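# Stand the cable reel upright on both flange rims

## Task

Get the cable reel onto its edge on the table, so that it sits motionless with the rims of both of its flanges touching the table.

## Robot and tools

Robot: two arms, left_arm and right_arm, each ending in a five-finger hand (the left one is a mirror of the right). Bases in the scene frame: left_arm at (+0.054, +0.481, +0.001) m, right_arm at (+0.020, -0.354, 0) m. There is a post behind the arms and a camera stand between their bases; do not strike either. show_instructions returns the reference pages (hand images) and moves nothing.

Frame: scene frame, origin at table-top height midway between the arms, +x out over the table, +y toward left_arm, +z up. Positions in metres, velocities in m/s and rad/s.

Hand point: a point fixed to each palm, 0.15 m out from the wrist flange. Its +z runs along straight fingers, +y out of the palm, +x across the palm away from the thumb on the right hand (toward the thumb on the left hand). Straight fingertips reach about 0.06 to 0.07 m past it, 0.06 m behind it along -y. A wrist bracket on the little-finger side sticks out and can collide. With fingers level the wrist may sit up to 0.11 m (palm down) or 0.23 m (palm up) below the point and may touch the table first.

Row layout (both execute_actions and move): one flat list of 28 numbers covering both arms, each in [-1, 1]. Order: left dx, dy, dz, rx, ry, rz; left little, ring, middle, index, thumb_bend, thumb_turn; left force_limit, speed; then the same 14 for the right arm. The six pose numbers are offsets, not poses: they count from that arm's Hand target when the action or move starts, along the scene axes, with 1.0 standing for 0.6 m or 180 degrees; rx, ry, rz form a single rotation vector applied about the Hand target position. Every row in one action or move counts from that same starting Hand target, not from the previous row, so sending an offset again moves further. All-zero pose numbers ask nothing new of that arm.

Hand numbers: fingers and thumb_bend +1 open/straight, -1 curled; thumb_turn +1 beside the palm, -1 across in front of it. force_limit maps -1..+1 to about 0..10 N at the fingertip (0..15 N for the two thumb motors). speed rises from nearly zero at -1 to full at +0.48 and above; full travel takes 0.49 s. For a soft grip close at speed -0.94 or below. No number means 'unchanged': to keep a hand as it is, resend the eight numbers of its last executed row (or, if none yet, its hand_measured six plus hand_force_limit and hand_speed). Thumb opposed, the hand wraps objects about 0.035 to 0.065 m thick; thumb tip to index pad can pinch light items up to about 0.08 m.

execute_actions: actions is a list of actions; each action is 1 to 15 rows, one per 1/30 s step, the final row repeated until step 15. cameras picks images (empty actions list shows all by default).

move: target is one row or up to 15 rows, each offset from the same starting Hand targets; the hand point travels straight toward it. speed: m/s, 0.002 to 3.6, default 0.25 (turn rate twice that in rad/s); one value or one per target. blend: corner rounding in m for lists, 0 means stop at each. stop_force: 3 to 120 N, ends an arm's path when its wrist sensor feels that much push against the motion; use it slowly (about 0.005 m/s) when approaching the table or the reel; it is unreliable while turning and requires identical hand numbers in every row. zero: true re-zeroes force before the move. blocking=false returns early (not allowed with stop_force). Paths ignore obstacles and the other arm; a path taking the wrist near its base axis is refused.

wait: seconds 0 to 3600, sends nothing new. stop: brakes a running move. zoom_image: camera name and region [x0, y0, x1, y1] in pixels, at most 504 by 504, from that camera's latest image. zero_wrist_force: arm is left_arm or right_arm. finished_scene ends the scene irreversibly; the reel must then stay standing by itself.

Cameras: cam_head_left, cam_head_right, cam_high, cam_low, cam_left_wrist, cam_right_wrist, all 672x504.

Results: per arm end_effector_position, end_effector_quat_wxyz, velocities (left out when joints are still), Hand target (last commanded pose after clipping; next offsets count from it; the hand often stops slightly short, so send the remaining gap), joint positions and torques, Wrist force and Wrist torque in the hand's own axes plus a peak line, and hand_measured, hand_stopped_by (moving, target, force, stalled, fault), hand_load_n in the six-motor order; a load dropping near 0 means grip lost. move adds a 'move:' line: done, off_target, moving, held or fault, and limits=paced (pose clipped) or limits=held (steps withheld). Orientation commands are clipped to 32 degrees from the measured one per step.

Avoid: dropping or flinging the reel, letting it roll or fall off the table, releasing it while it moves, fast impacts, and targets driven past firm contact (the arms are stiff). About 150 N outside force, or wrist torque near 26.3 N m, stops the arm for 10 s. Keep the arms apart: the clearance check does not cover fingers, and a moderate arm-to-arm hit can fail the scene. Long stretched holds heat motors (warning at 70 °C, stop at 85 °C). The reel may occasionally be nudged by an outside push.

Each tool is called as name(argument=value, ...) on one line, values as JSON.

Reference images:

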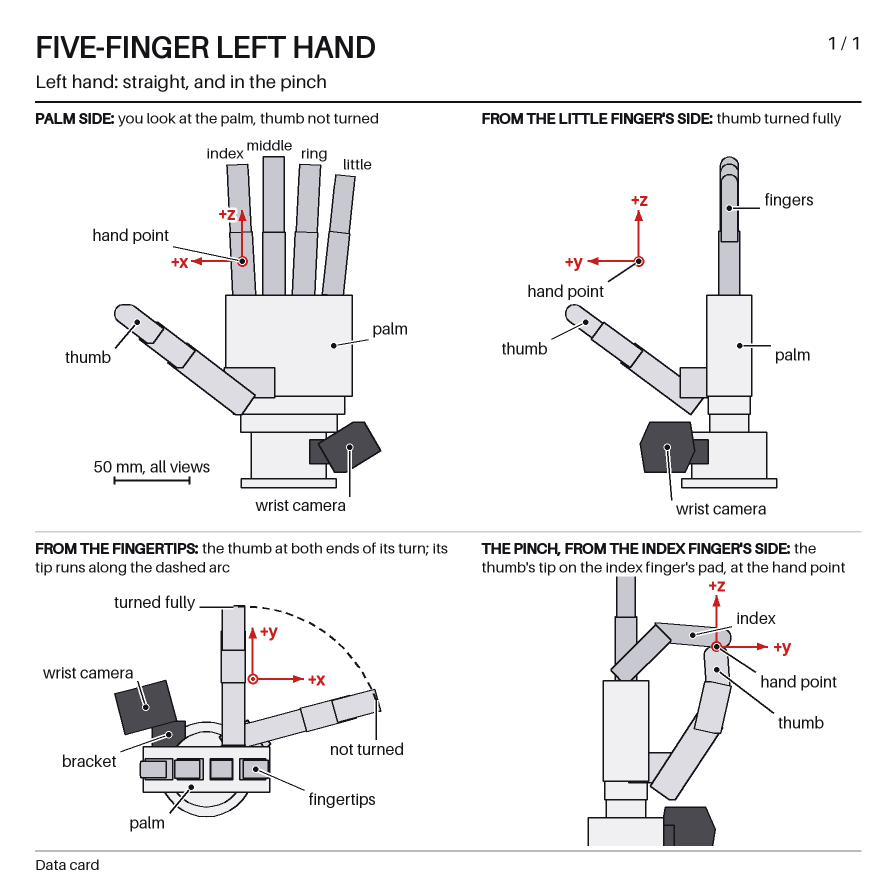

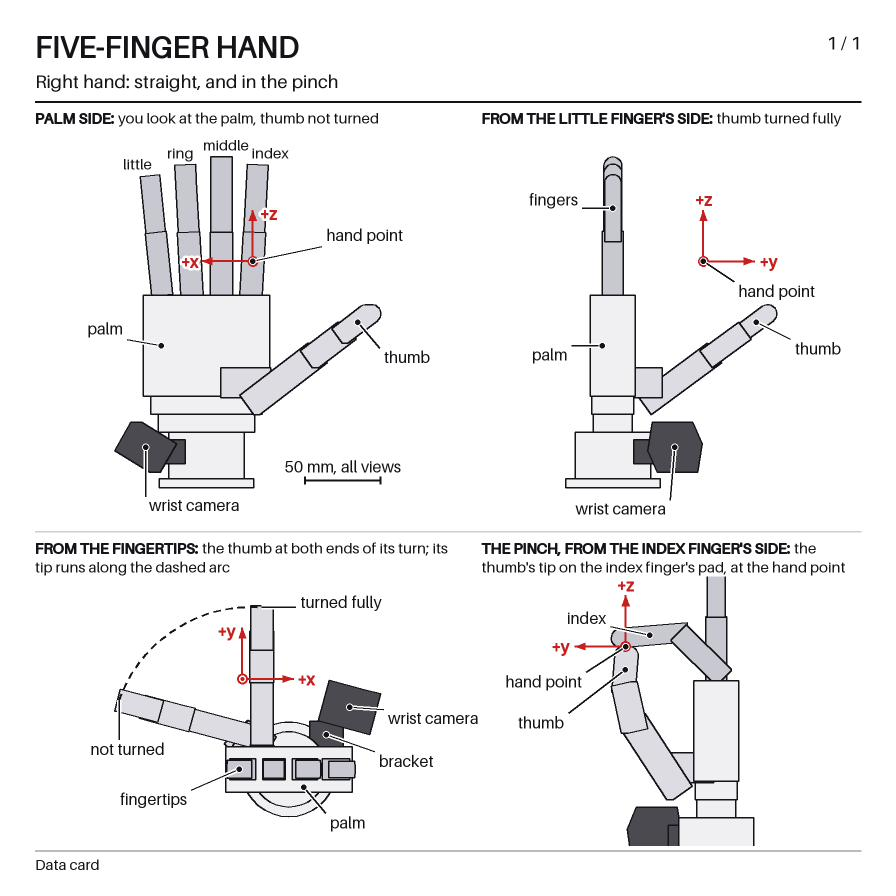

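## Session

execute_actions(actions=[])

Scene clock: 0.00 s.
left_arm: end_effector_position=(+0.4827, +0.2017, +0.3384) hand_measured=(+1.000, +1.000, +1.000, +1.000, +1.000, +1.000) hand_load_n=(+0.0, +0.0, +0.0, +0.0, +0.0, +0.0) hand_stopped_by=(target, target, target, target, target, target) hand_force_limit=0.00 hand_speed=-0.80 end_effector_quat_wxyz=(+0.082, +0.933, -0.308, +0.170) | right_arm: end_effector_position=(+0.6789, -0.2366, +0.1163) hand_measured=(+1.000, +1.000, +1.000, +1.000, +1.000, +1.000) hand_load_n=(-0.5, +0.0, +0.0, +0.0, +0.0, +0.0) hand_stopped_by=(target, target, target, target, target, target) hand_force_limit=0.00 hand_speed=-0.80 end_effector_quat_wxyz=(+0.139, +0.717, +0.600, +0.328)
Joint positions: left_arm=[3.113 -1.773 -1.355 1.848 -1.324 2.126] | right_arm=[-0.063 -1.109 1.649 0.331 1.347 0.213]
Joint velocities: within noise
Joint torques (N m): no reading
Wrist force (N): no reading
Wrist torque (N m): no reading
Wrist force, peak (N): no reading
Hand target: left_arm +0.4827, +0.2017, +0.3384; +0.082, +0.933, -0.308, +0.170 | right_arm +0.6789, -0.2366, +0.1163; +0.139, +0.717, +0.600, +0.328

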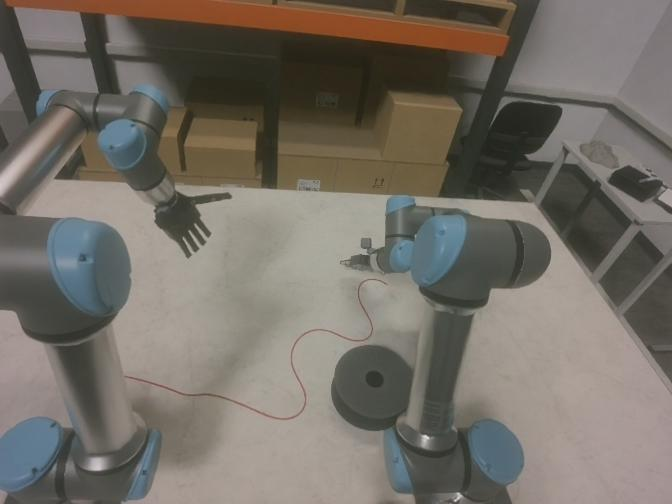

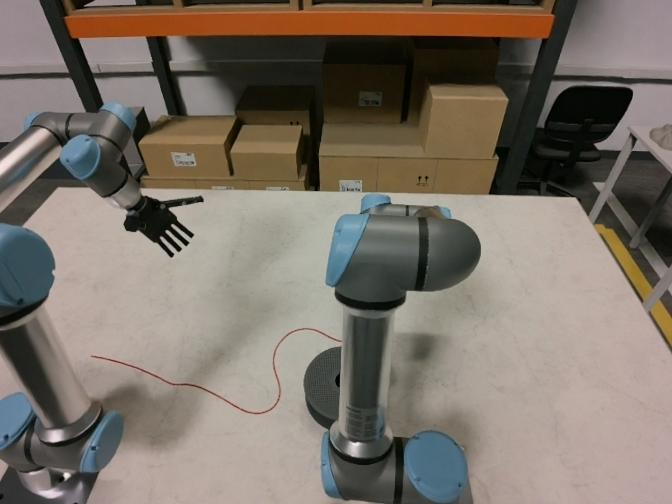

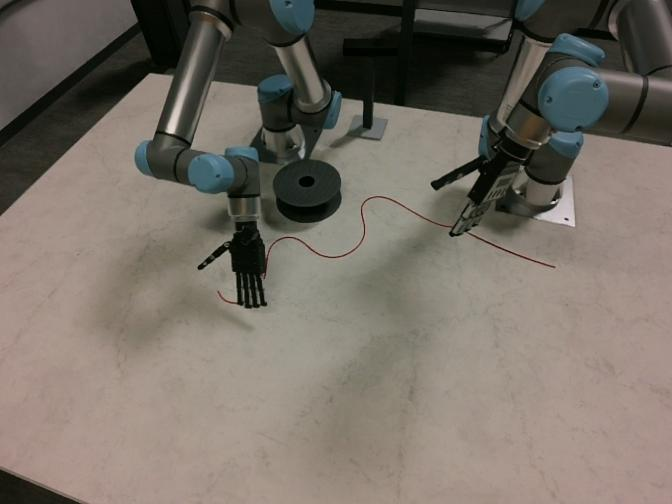

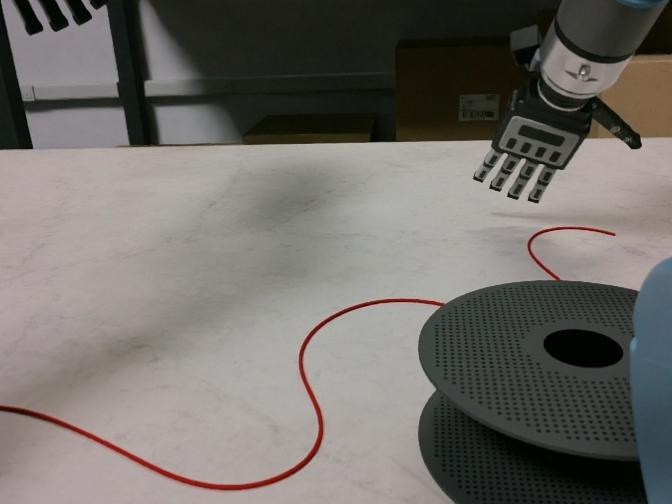

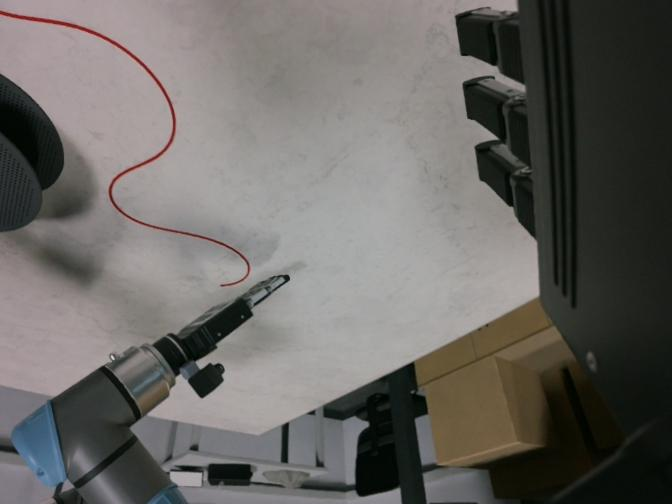

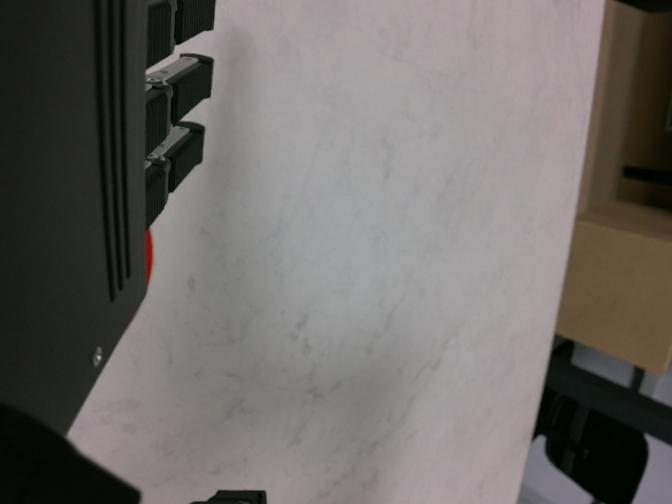

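zoom_image(camera="cam_high", region=[240, 130, 400, 250])

zoom_image(camera="cam_head_left", region=[300, 320, 440, 440])

zoom_image(camera="cam_low", region=[370, 240, 672, 504])

Scaled by 3.150 from the camera's image (finer frame: 960x720).

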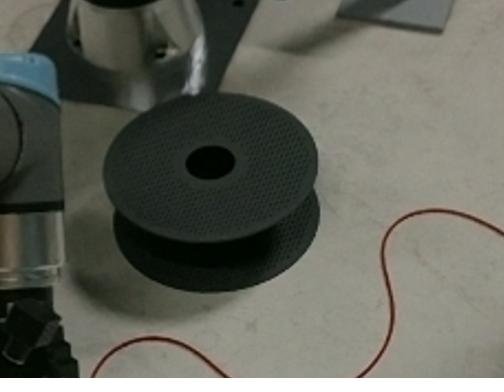

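Scaled by 3.600 from the camera's image (finer frame: 960x720).

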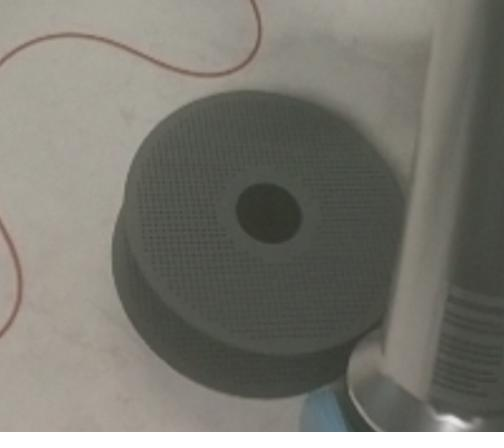

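Scaled by 1.669 from the camera's image (finer frame: 960x720).

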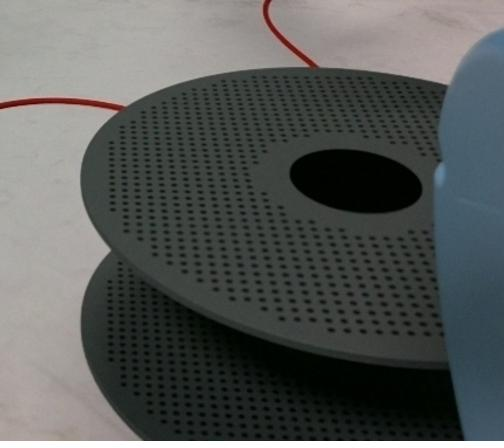

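move(target=[-0.2, -0.17, 0.05, 0.143, -0.069, -0.785, 0.1, 0.1, 0.1, 0.1, 1, -1, 0, 0.2, -0.183, -0.833, 0.25, 0, 0, -0.25, 1, 1, 1, 1, 1, 1, 0, -0.8], speed=0.5, cameras=["all"])

Scene clock: 39.43 s.
left_arm: end_effector_position=(+0.3627, +0.0997, +0.3684) hand_measured=(+0.100, +0.100, +0.100, +0.100, +1.000, -1.000) hand_load_n=(+0.0, +0.0, +0.0, +0.0, +0.0, +0.0) hand_stopped_by=(target, target, target, target, target, target) hand_force_limit=0.00 hand_speed=0.20 end_effector_quat_wxyz=(+0.000, +0.000, +1.000, +0.000) | right_arm: end_effector_position=(+0.5691, -0.7363, +0.2663) hand_measured=(+1.000, +1.000, +1.000, +1.000, +1.000, +1.000) hand_load_n=(+0.0, +0.0, +0.0, +0.0, +0.0, +0.0) hand_stopped_by=(target, target, target, target, target, target) hand_force_limit=0.00 hand_speed=-0.80 end_effector_quat_wxyz=(+0.254, +0.892, +0.280, +0.249)
Joint positions: left_arm=[2.485 -2.258 -0.554 1.242 -1.57 4.039] | right_arm=[-0.848 -1.234 1.42 0.686 1.347 0.214]
Joint torques (N m): left_arm=[-12.42 31.41 23.64 -3.7 -2.73 1.88] | right_arm=[-6.65 -27.28 -26.23 3.35 1.3 1.93]
Wrist force (N): left_arm=[0.5 0.5 0.1] | right_arm=[0.2 0.2 -0.1]
Wrist torque (N m): left_arm=[0.12 -0.17 -0.16] | right_arm=[0.04 -0.03 -0.10]
Wrist force, peak (N): left_arm=[0.5 1.1 0.2] | right_arm=[-0.3 1.2 0.1]
Hand target: left_arm +0.3627, +0.0997, +0.3684; +0.000, +0.000, +1.000, +0.000 | right_arm +0.5691, -0.7364, +0.2663; +0.254, +0.892, +0.280, +0.249
Off the commanded pose: left_arm 0.000 m, 0 deg | right_arm 0.000 m, 0 deg.
move: done
cam_left_wrist: T_world_to_cam=[[-0.28932, -0.95721, -0.00602, 0.20341], [-0.83699, 0.24993, 0.48681, 0.10237], [-0.46448, 0.14589, -0.87348, 0.59333]] pos_world=[0.42012, 0.08256, 0.46966]
cam_right_wrist: T_world_to_cam=[[0.52258, -0.56372, 0.63963, -0.88163], [-0.8392, -0.47255, 0.26916, 0.058], [0.15053, -0.67743, -0.72002, -0.27559]] pos_world=[0.55088, -0.65627, 0.34988]

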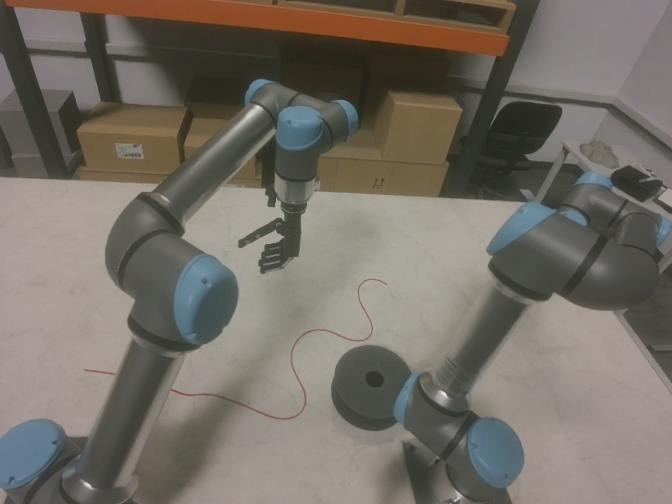

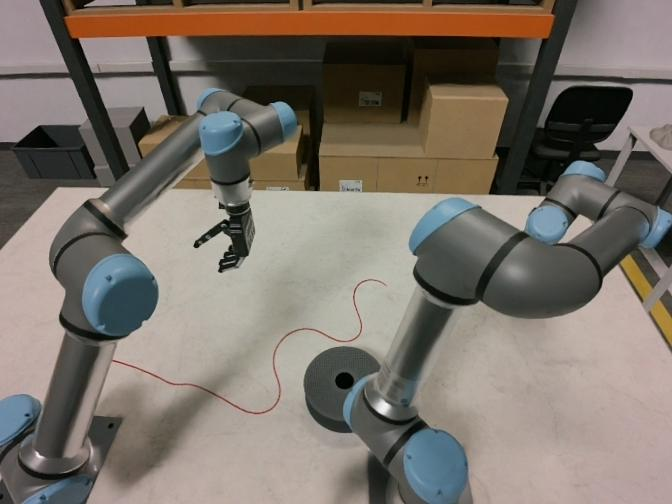

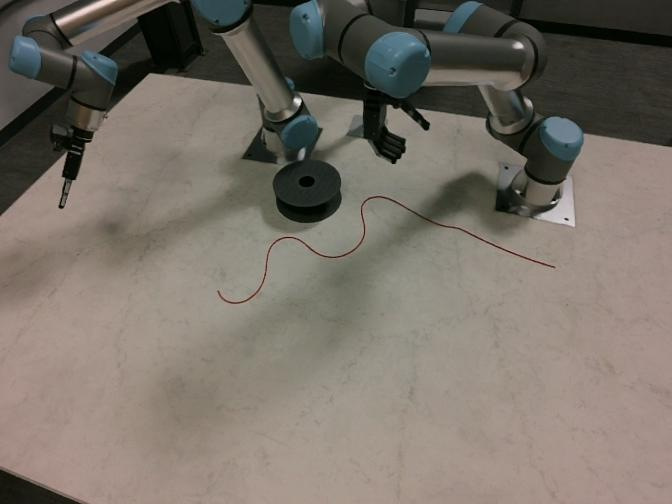

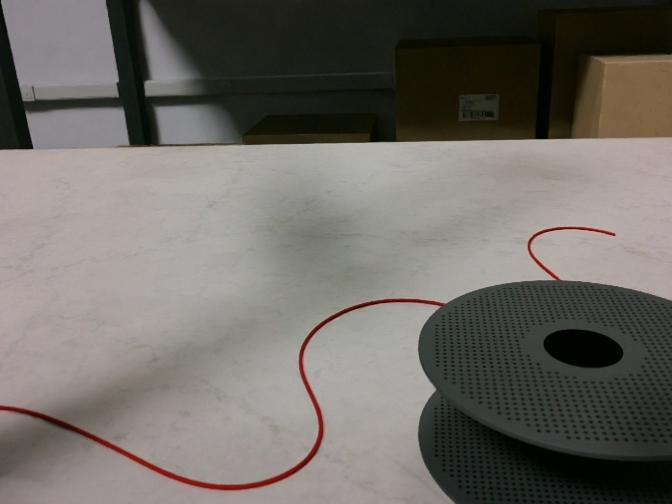

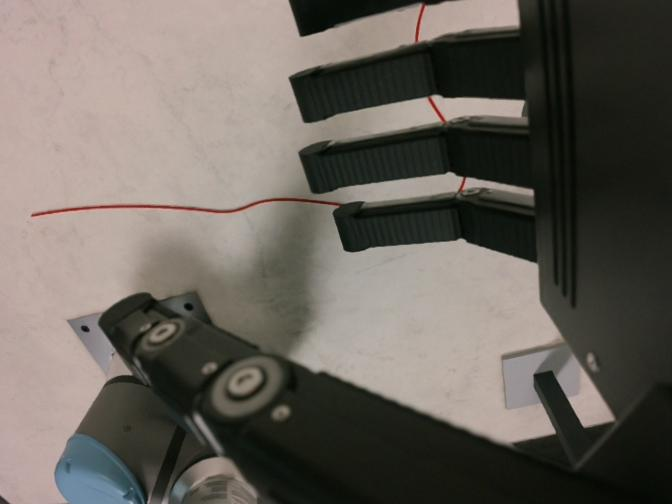

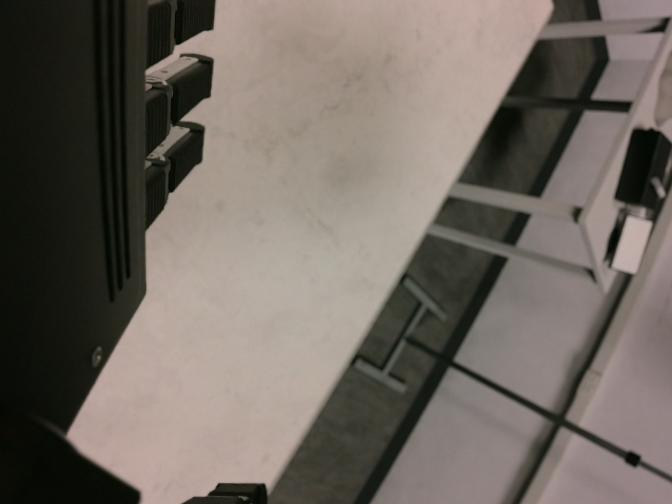

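move(target=[-0.276, -0.447, -0.2, -0.0523, 0.0523, 0.498, -1, -1, -1, 1, 1, -1, 0, 0.2, -0.718, -0.46, 0.05, 0, 0, -0.25, 1, 1, 1, 1, 1, 1, 0, -0.8], speed=0.5, cameras=["all"])

Scene clock: 78.93 s.
left_arm: end_effector_position=(+0.1971, -0.1685, +0.2485) hand_measured=(-1.000, -1.000, -1.000, +1.000, +1.000, -1.000) hand_load_n=(+0.0, +0.5, +0.0, +0.0, +0.0, +0.0) hand_stopped_by=(target, target, target, target, target, target) hand_force_limit=0.00 hand_speed=0.20 end_effector_quat_wxyz=(+0.074, +0.703, -0.703, +0.074) | right_arm: end_effector_position=(+0.1383, -1.0123, +0.2963) hand_measured=(+1.000, +1.000, +1.000, +1.000, +1.000, +1.000) hand_load_n=(+0.0, +0.0, +0.0, +0.0, +0.0, +0.0) hand_stopped_by=(target, target, target, target, target, target) hand_force_limit=0.00 hand_speed=-0.80 end_effector_quat_wxyz=(+0.330, +0.931, -0.083, +0.133)
Joint positions: left_arm=[2.155 -2.341 -0.709 1.656 -1.46 2.128] | right_arm=[-1.632 -1.244 1.356 0.759 1.348 0.215]
Joint torques (N m): left_arm=[-12.97 60.73 10.35 -0.66 -2.41 -2.13] | right_arm=[-7.43 -26.96 -26.65 3.35 1.44 1.94]
Wrist force (N): left_arm=[0.2 0.1 0.0] | right_arm=[0.3 0.4 0.1]
Wrist torque (N m): left_arm=[0.05 -0.05 0.05] | right_arm=[0.07 -0.04 -0.08]
Wrist force, peak (N): left_arm=[0.2 1.3 -0.4] | right_arm=[-0.7 1.3 0.1]
Hand target: left_arm +0.1971, -0.1685, +0.2484; +0.074, +0.703, -0.703, +0.074 | right_arm +0.1383, -1.0124, +0.2963; +0.330, +0.931, -0.083, +0.133
Off the commanded pose: left_arm 0.000 m, 0 deg | right_arm 0.000 m, 0 deg.
move: done
cam_left_wrist: T_world_to_cam=[[0.95709, -0.28468, 0.0542, -0.24923], [-0.25023, -0.71748, 0.65009, -0.23002], [-0.14618, -0.63575, -0.75792, 0.22756]] pos_world=[0.21424, -0.09131, 0.33552]
cam_right_wrist: T_world_to_cam=[[-0.0291, -0.7681, 0.63967, -0.96193], [-0.92753, 0.25929, 0.26916, 0.31105], [-0.37261, -0.58548, -0.71998, -0.21072]] pos_world=[0.182, -0.94289, 0.37988]

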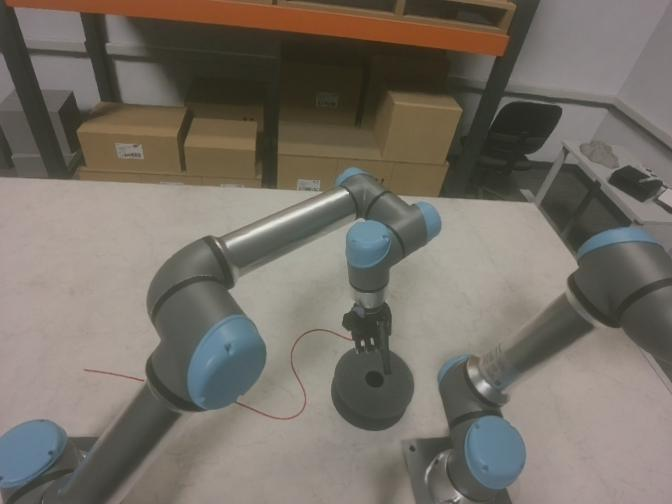

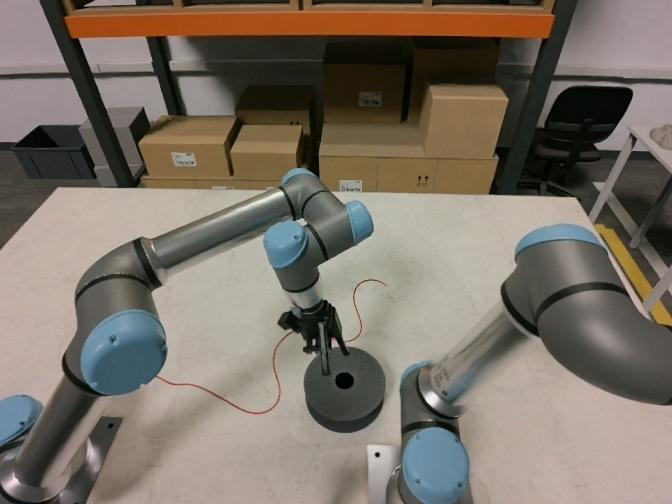

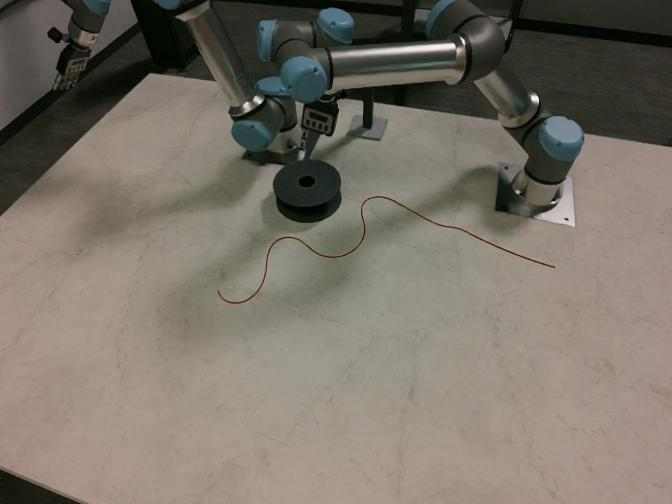

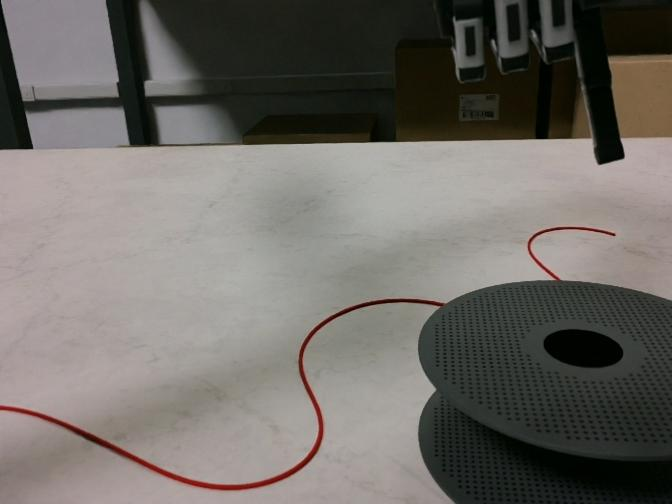

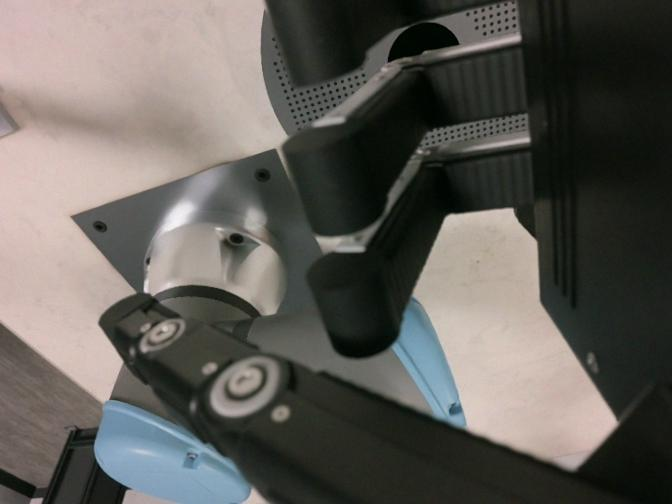

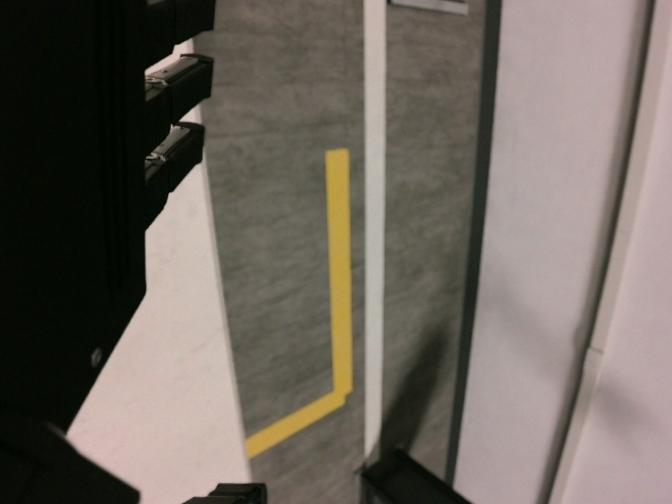

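zoom_image(camera="cam_head_left", region=[320, 290, 440, 440])

zoom_image(camera="cam_head_right", region=[280, 300, 400, 440])

zoom_image(camera="cam_high", region=[250, 90, 370, 230])

Scaled by 3.360 from the camera's image (finer frame: 960x720).

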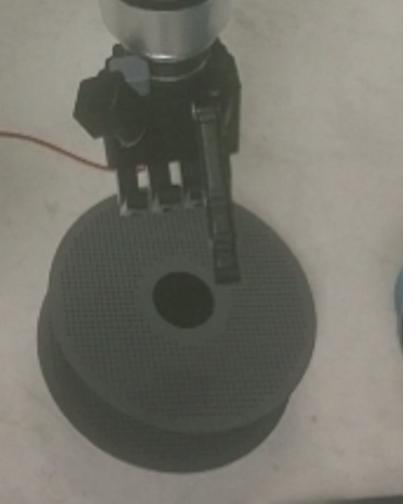

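Scaled by 3.600 from the camera's image (finer frame: 960x720).

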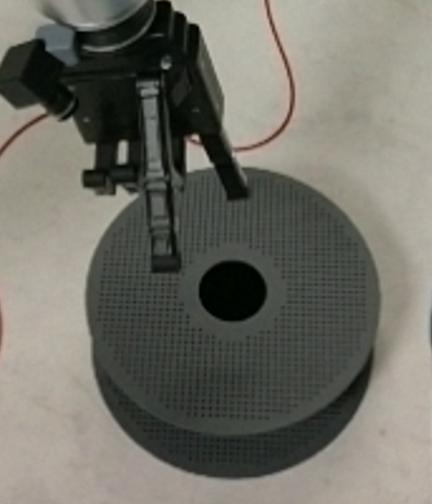

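Scaled by 3.600 from the camera's image (finer frame: 960x720).

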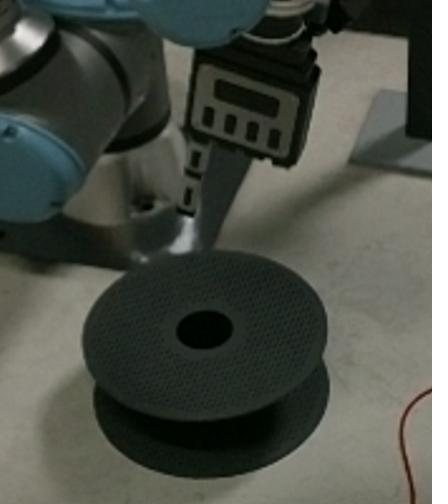

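move(target=[0, 0, -0.245, 0, 0, 0, -1, -1, -1, 1, 1, -1, 0, 0.2, -0.4, 0, 0, 0, 0, -0.16, 1, 1, 1, 1, 1, 1, 0, -0.8], speed=0.12, stop_force=8, cameras=["cam_head_left", "cam_head_right", "cam_high", "cam_low"])

Scene clock: 91.90 s.
left_arm: end_effector_position=(+0.1970, -0.1684, +0.1328) hand_measured=(-1.000, -1.000, -1.000, +1.000, +1.000, -1.000) hand_load_n=(+0.0, +0.0, +0.0, +0.0, +0.0, +0.0) hand_stopped_by=(target, target, target, target, target, target) hand_force_limit=0.00 hand_speed=0.20 end_effector_quat_wxyz=(+0.073, +0.703, -0.703, +0.074) | right_arm: end_effector_position=(-0.1017, -1.0124, +0.2963) hand_measured=(+1.000, +1.000, +1.000, +1.000, +1.000, +1.000) hand_load_n=(+0.0, +0.0, +0.0, +0.0, +0.0, +0.0) hand_stopped_by=(target, target, target, target, target, target) hand_force_limit=0.00 hand_speed=-0.80 end_effector_quat_wxyz=(+0.353, +0.881, -0.311, +0.047)
Joint positions: left_arm=[2.155 -2.359 -0.974 1.939 -1.46 2.128] | right_arm=[-1.929 -1.224 1.324 0.747 1.483 0.373]
Joint torques (N m): left_arm=[-1.1 55.12 21.31 -3.03 -2.54 -0.9] | right_arm=[-7.06 -27.73 -26.55 3.37 1.55 2.03]
Wrist force (N): left_arm=[0.8 0.2 -8.1] | right_arm=[0.1 0.4 0.0]
Wrist torque (N m): left_arm=[0.56 0.15 0.04] | right_arm=[0.09 -0.02 -0.09]
Wrist force, peak (N): left_arm=[8.0 -0.2 -73.6] | right_arm=[0.6 0.7 -0.2]
Hand target: left_arm +0.1970, -0.1684, +0.1328; +0.073, +0.703, -0.703, +0.074 (not the last commanded pose) | right_arm -0.1017, -1.0124, +0.2963; +0.353, +0.881, -0.311, +0.047
Off the commanded pose: left_arm 0.031 m, 0 deg | right_arm 0.000 m, 0 deg.
move: contact (left_arm)

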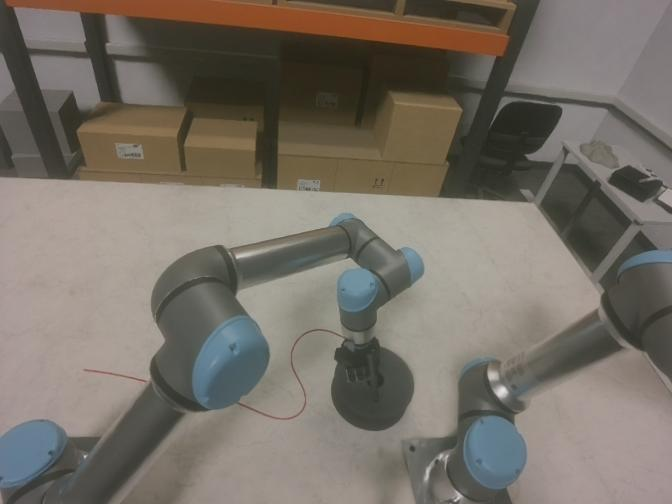

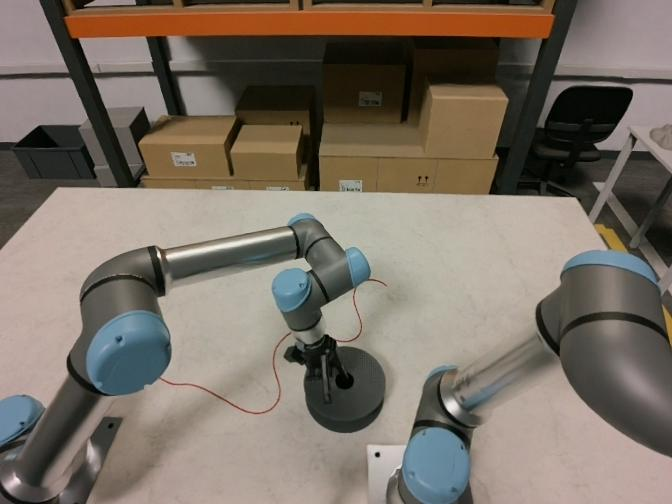

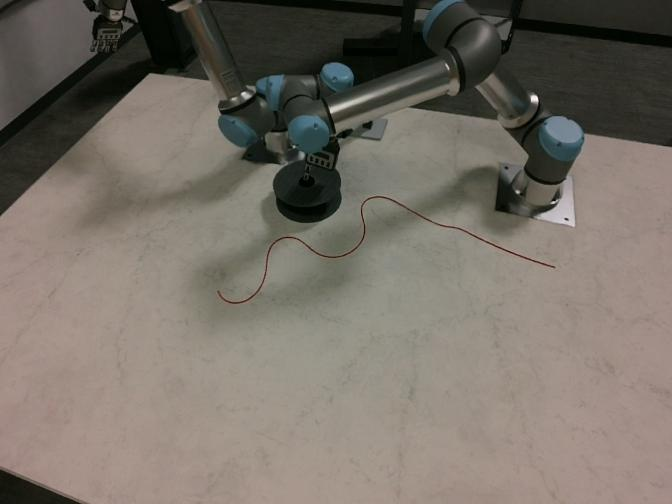

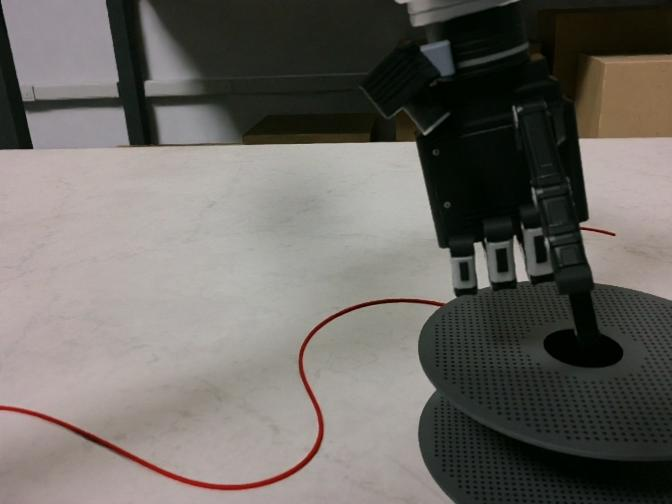

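zoom_image(camera="cam_low", region=[400, 180, 672, 420])

zoom_image(camera="cam_high", region=[250, 120, 370, 230])

zoom_image(camera="cam_head_right", region=[280, 320, 400, 440])

Scaled by 1.853 from the camera's image (finer frame: 960x720).

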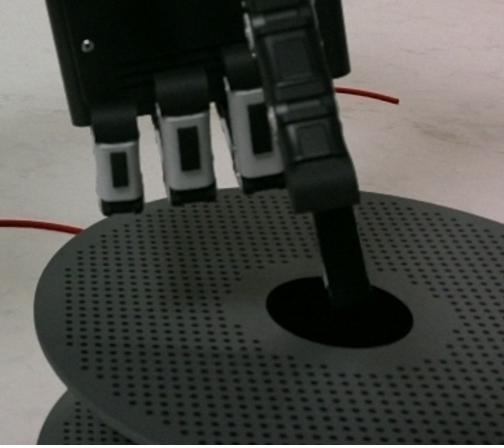

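Scaled by 4.200 from the camera's image (finer frame: 960x720).

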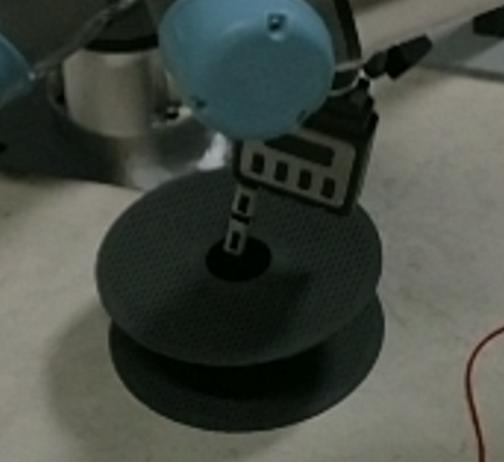

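Scaled by 4.200 from the camera's image (finer frame: 960x720).

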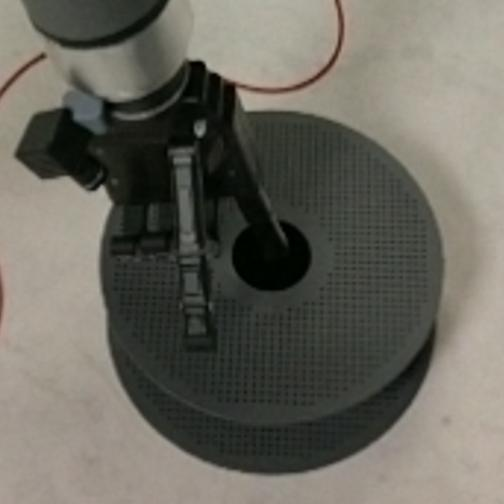

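move(target=[[0, 0, 0.13, 0, 0, 0, -1, -1, -1, 1, 1, -1, 0, 0.2, 0, 0, 0, 0, 0, 0, 1, 1, 1, 1, 1, 1, 0, -0.8], [0.042, -0.14, 0.13, -0.122, -0.221, -0.4531, 0.5, 0.5, 0.5, 0.5, 1, 1, 0, 0.2, 0, 0, 0, 0, 0, 0, 1, 1, 1, 1, 1, 1, 0, -0.8]], speed=0.35, blend=[0.02, 0], cameras=["all"])

Scene clock: 125.00 s.
left_arm: end_effector_position=(+0.2222, -0.2524, +0.2108) hand_measured=(+0.500, +0.500, +0.500, +0.500, +1.000, +1.000) hand_load_n=(+0.0, +0.0, +0.0, +0.0, +0.0, +0.0) hand_stopped_by=(target, target, target, target, target, target) hand_force_limit=0.00 hand_speed=0.20 end_effector_quat_wxyz=(+0.000, +0.000, +0.940, -0.342) | right_arm: end_effector_position=(-0.1017, -1.0124, +0.2963) hand_measured=(+1.000, +1.000, +1.000, +1.000, +1.000, +1.000) hand_load_n=(+0.0, +0.0, +0.0, +0.0, +0.0, +0.0) hand_stopped_by=(target, target, target, target, target, target) hand_force_limit=0.00 hand_speed=-0.80 end_effector_quat_wxyz=(+0.353, +0.881, -0.311, +0.047)
Joint positions: left_arm=[2.105 -2.463 -0.499 2.022 -1.247 3.553] | right_arm=[-1.929 -1.224 1.324 0.747 1.483 0.373]
Joint torques (N m): left_arm=[9.58 39.73 23.76 -1.84 2.53 1.79] | right_arm=[-7.32 -28.1 -26.17 3.2 1.66 1.98]
Wrist force (N): left_arm=[-0.7 1.8 0.5] | right_arm=[0.2 0.4 -0.1]
Wrist torque (N m): left_arm=[0.39 0.07 -0.29] | right_arm=[0.09 -0.03 -0.08]
Wrist force, peak (N): left_arm=[0.8 0.3 -8.5] | right_arm=[-0.1 0.8 -0.1]
Hand target: left_arm +0.2222, -0.2524, +0.2108; +0.000, +0.000, +0.940, -0.342 | right_arm -0.1017, -1.0124, +0.2963; +0.353, +0.881, -0.311, +0.047
Off the commanded pose: left_arm 0.000 m, 0 deg | right_arm 0.000 m, 0 deg.
move: done
cam_left_wrist: T_world_to_cam=[[-0.28987, -0.7372, 0.61033, -0.24942], [-0.83709, 0.50443, 0.21172, 0.27182], [-0.46395, -0.44954, -0.76333, 0.2681]] pos_world=[0.27962, -0.20047, 0.29933]
cam_right_wrist: T_world_to_cam=[[-0.39556, -0.65908, 0.63964, -0.89581], [-0.68786, 0.67408, 0.26919, 0.53275], [-0.60859, -0.33351, -0.72, -0.06905]] pos_world=[-0.02991, -0.97255, 0.37988]

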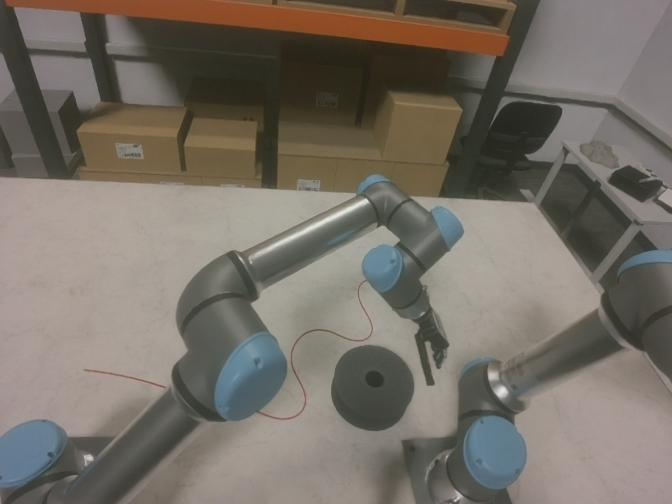

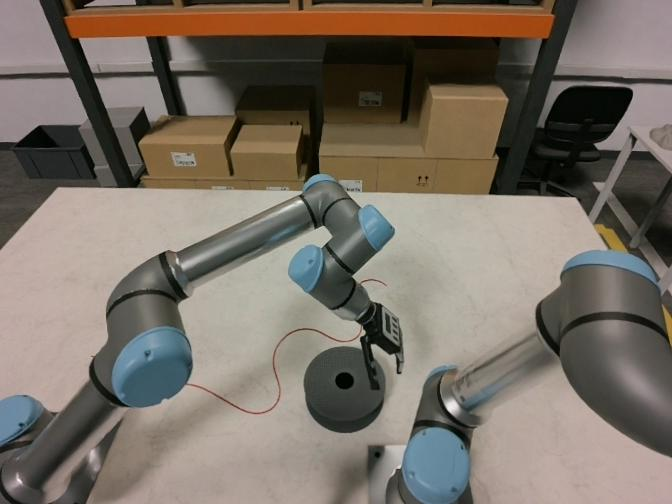

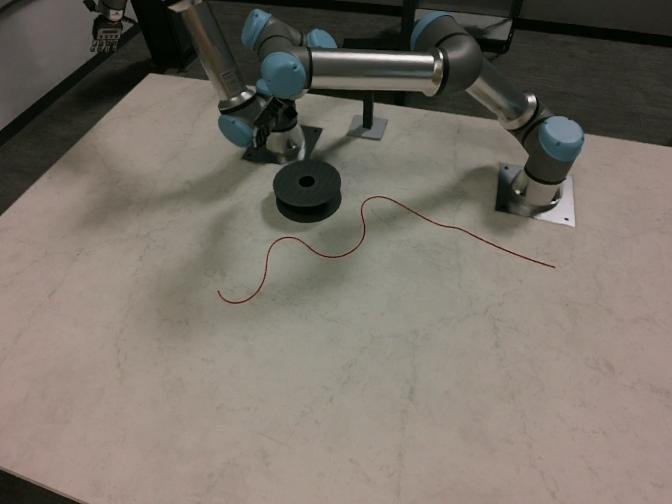

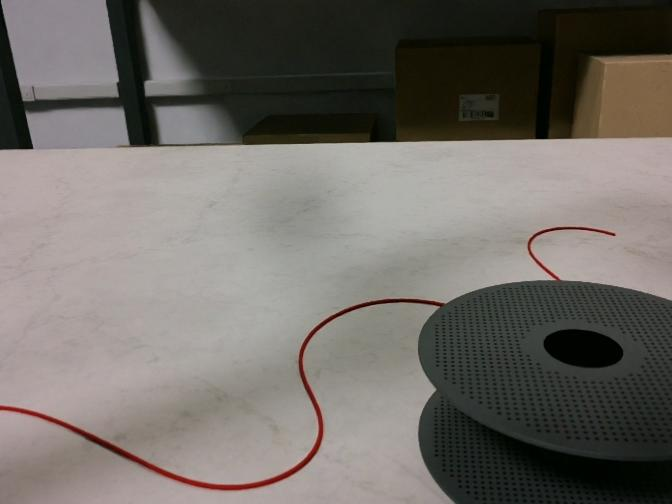

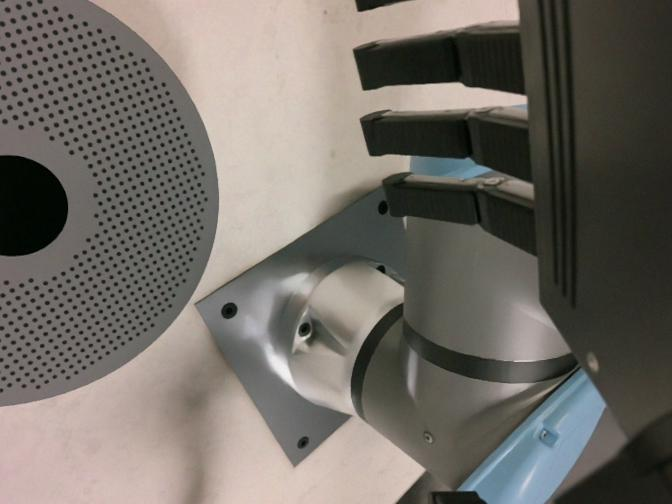

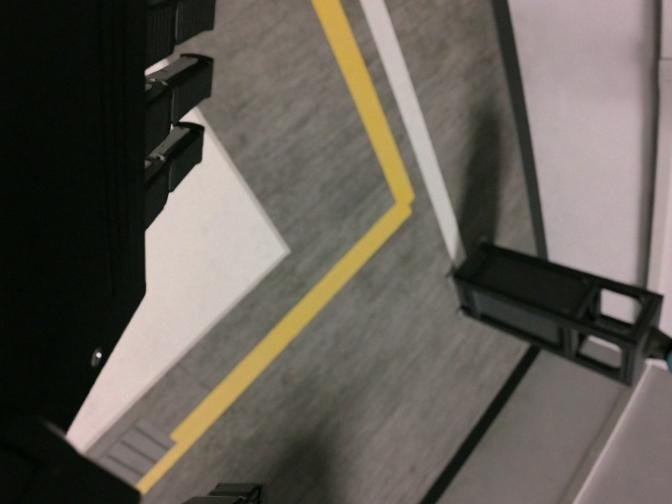

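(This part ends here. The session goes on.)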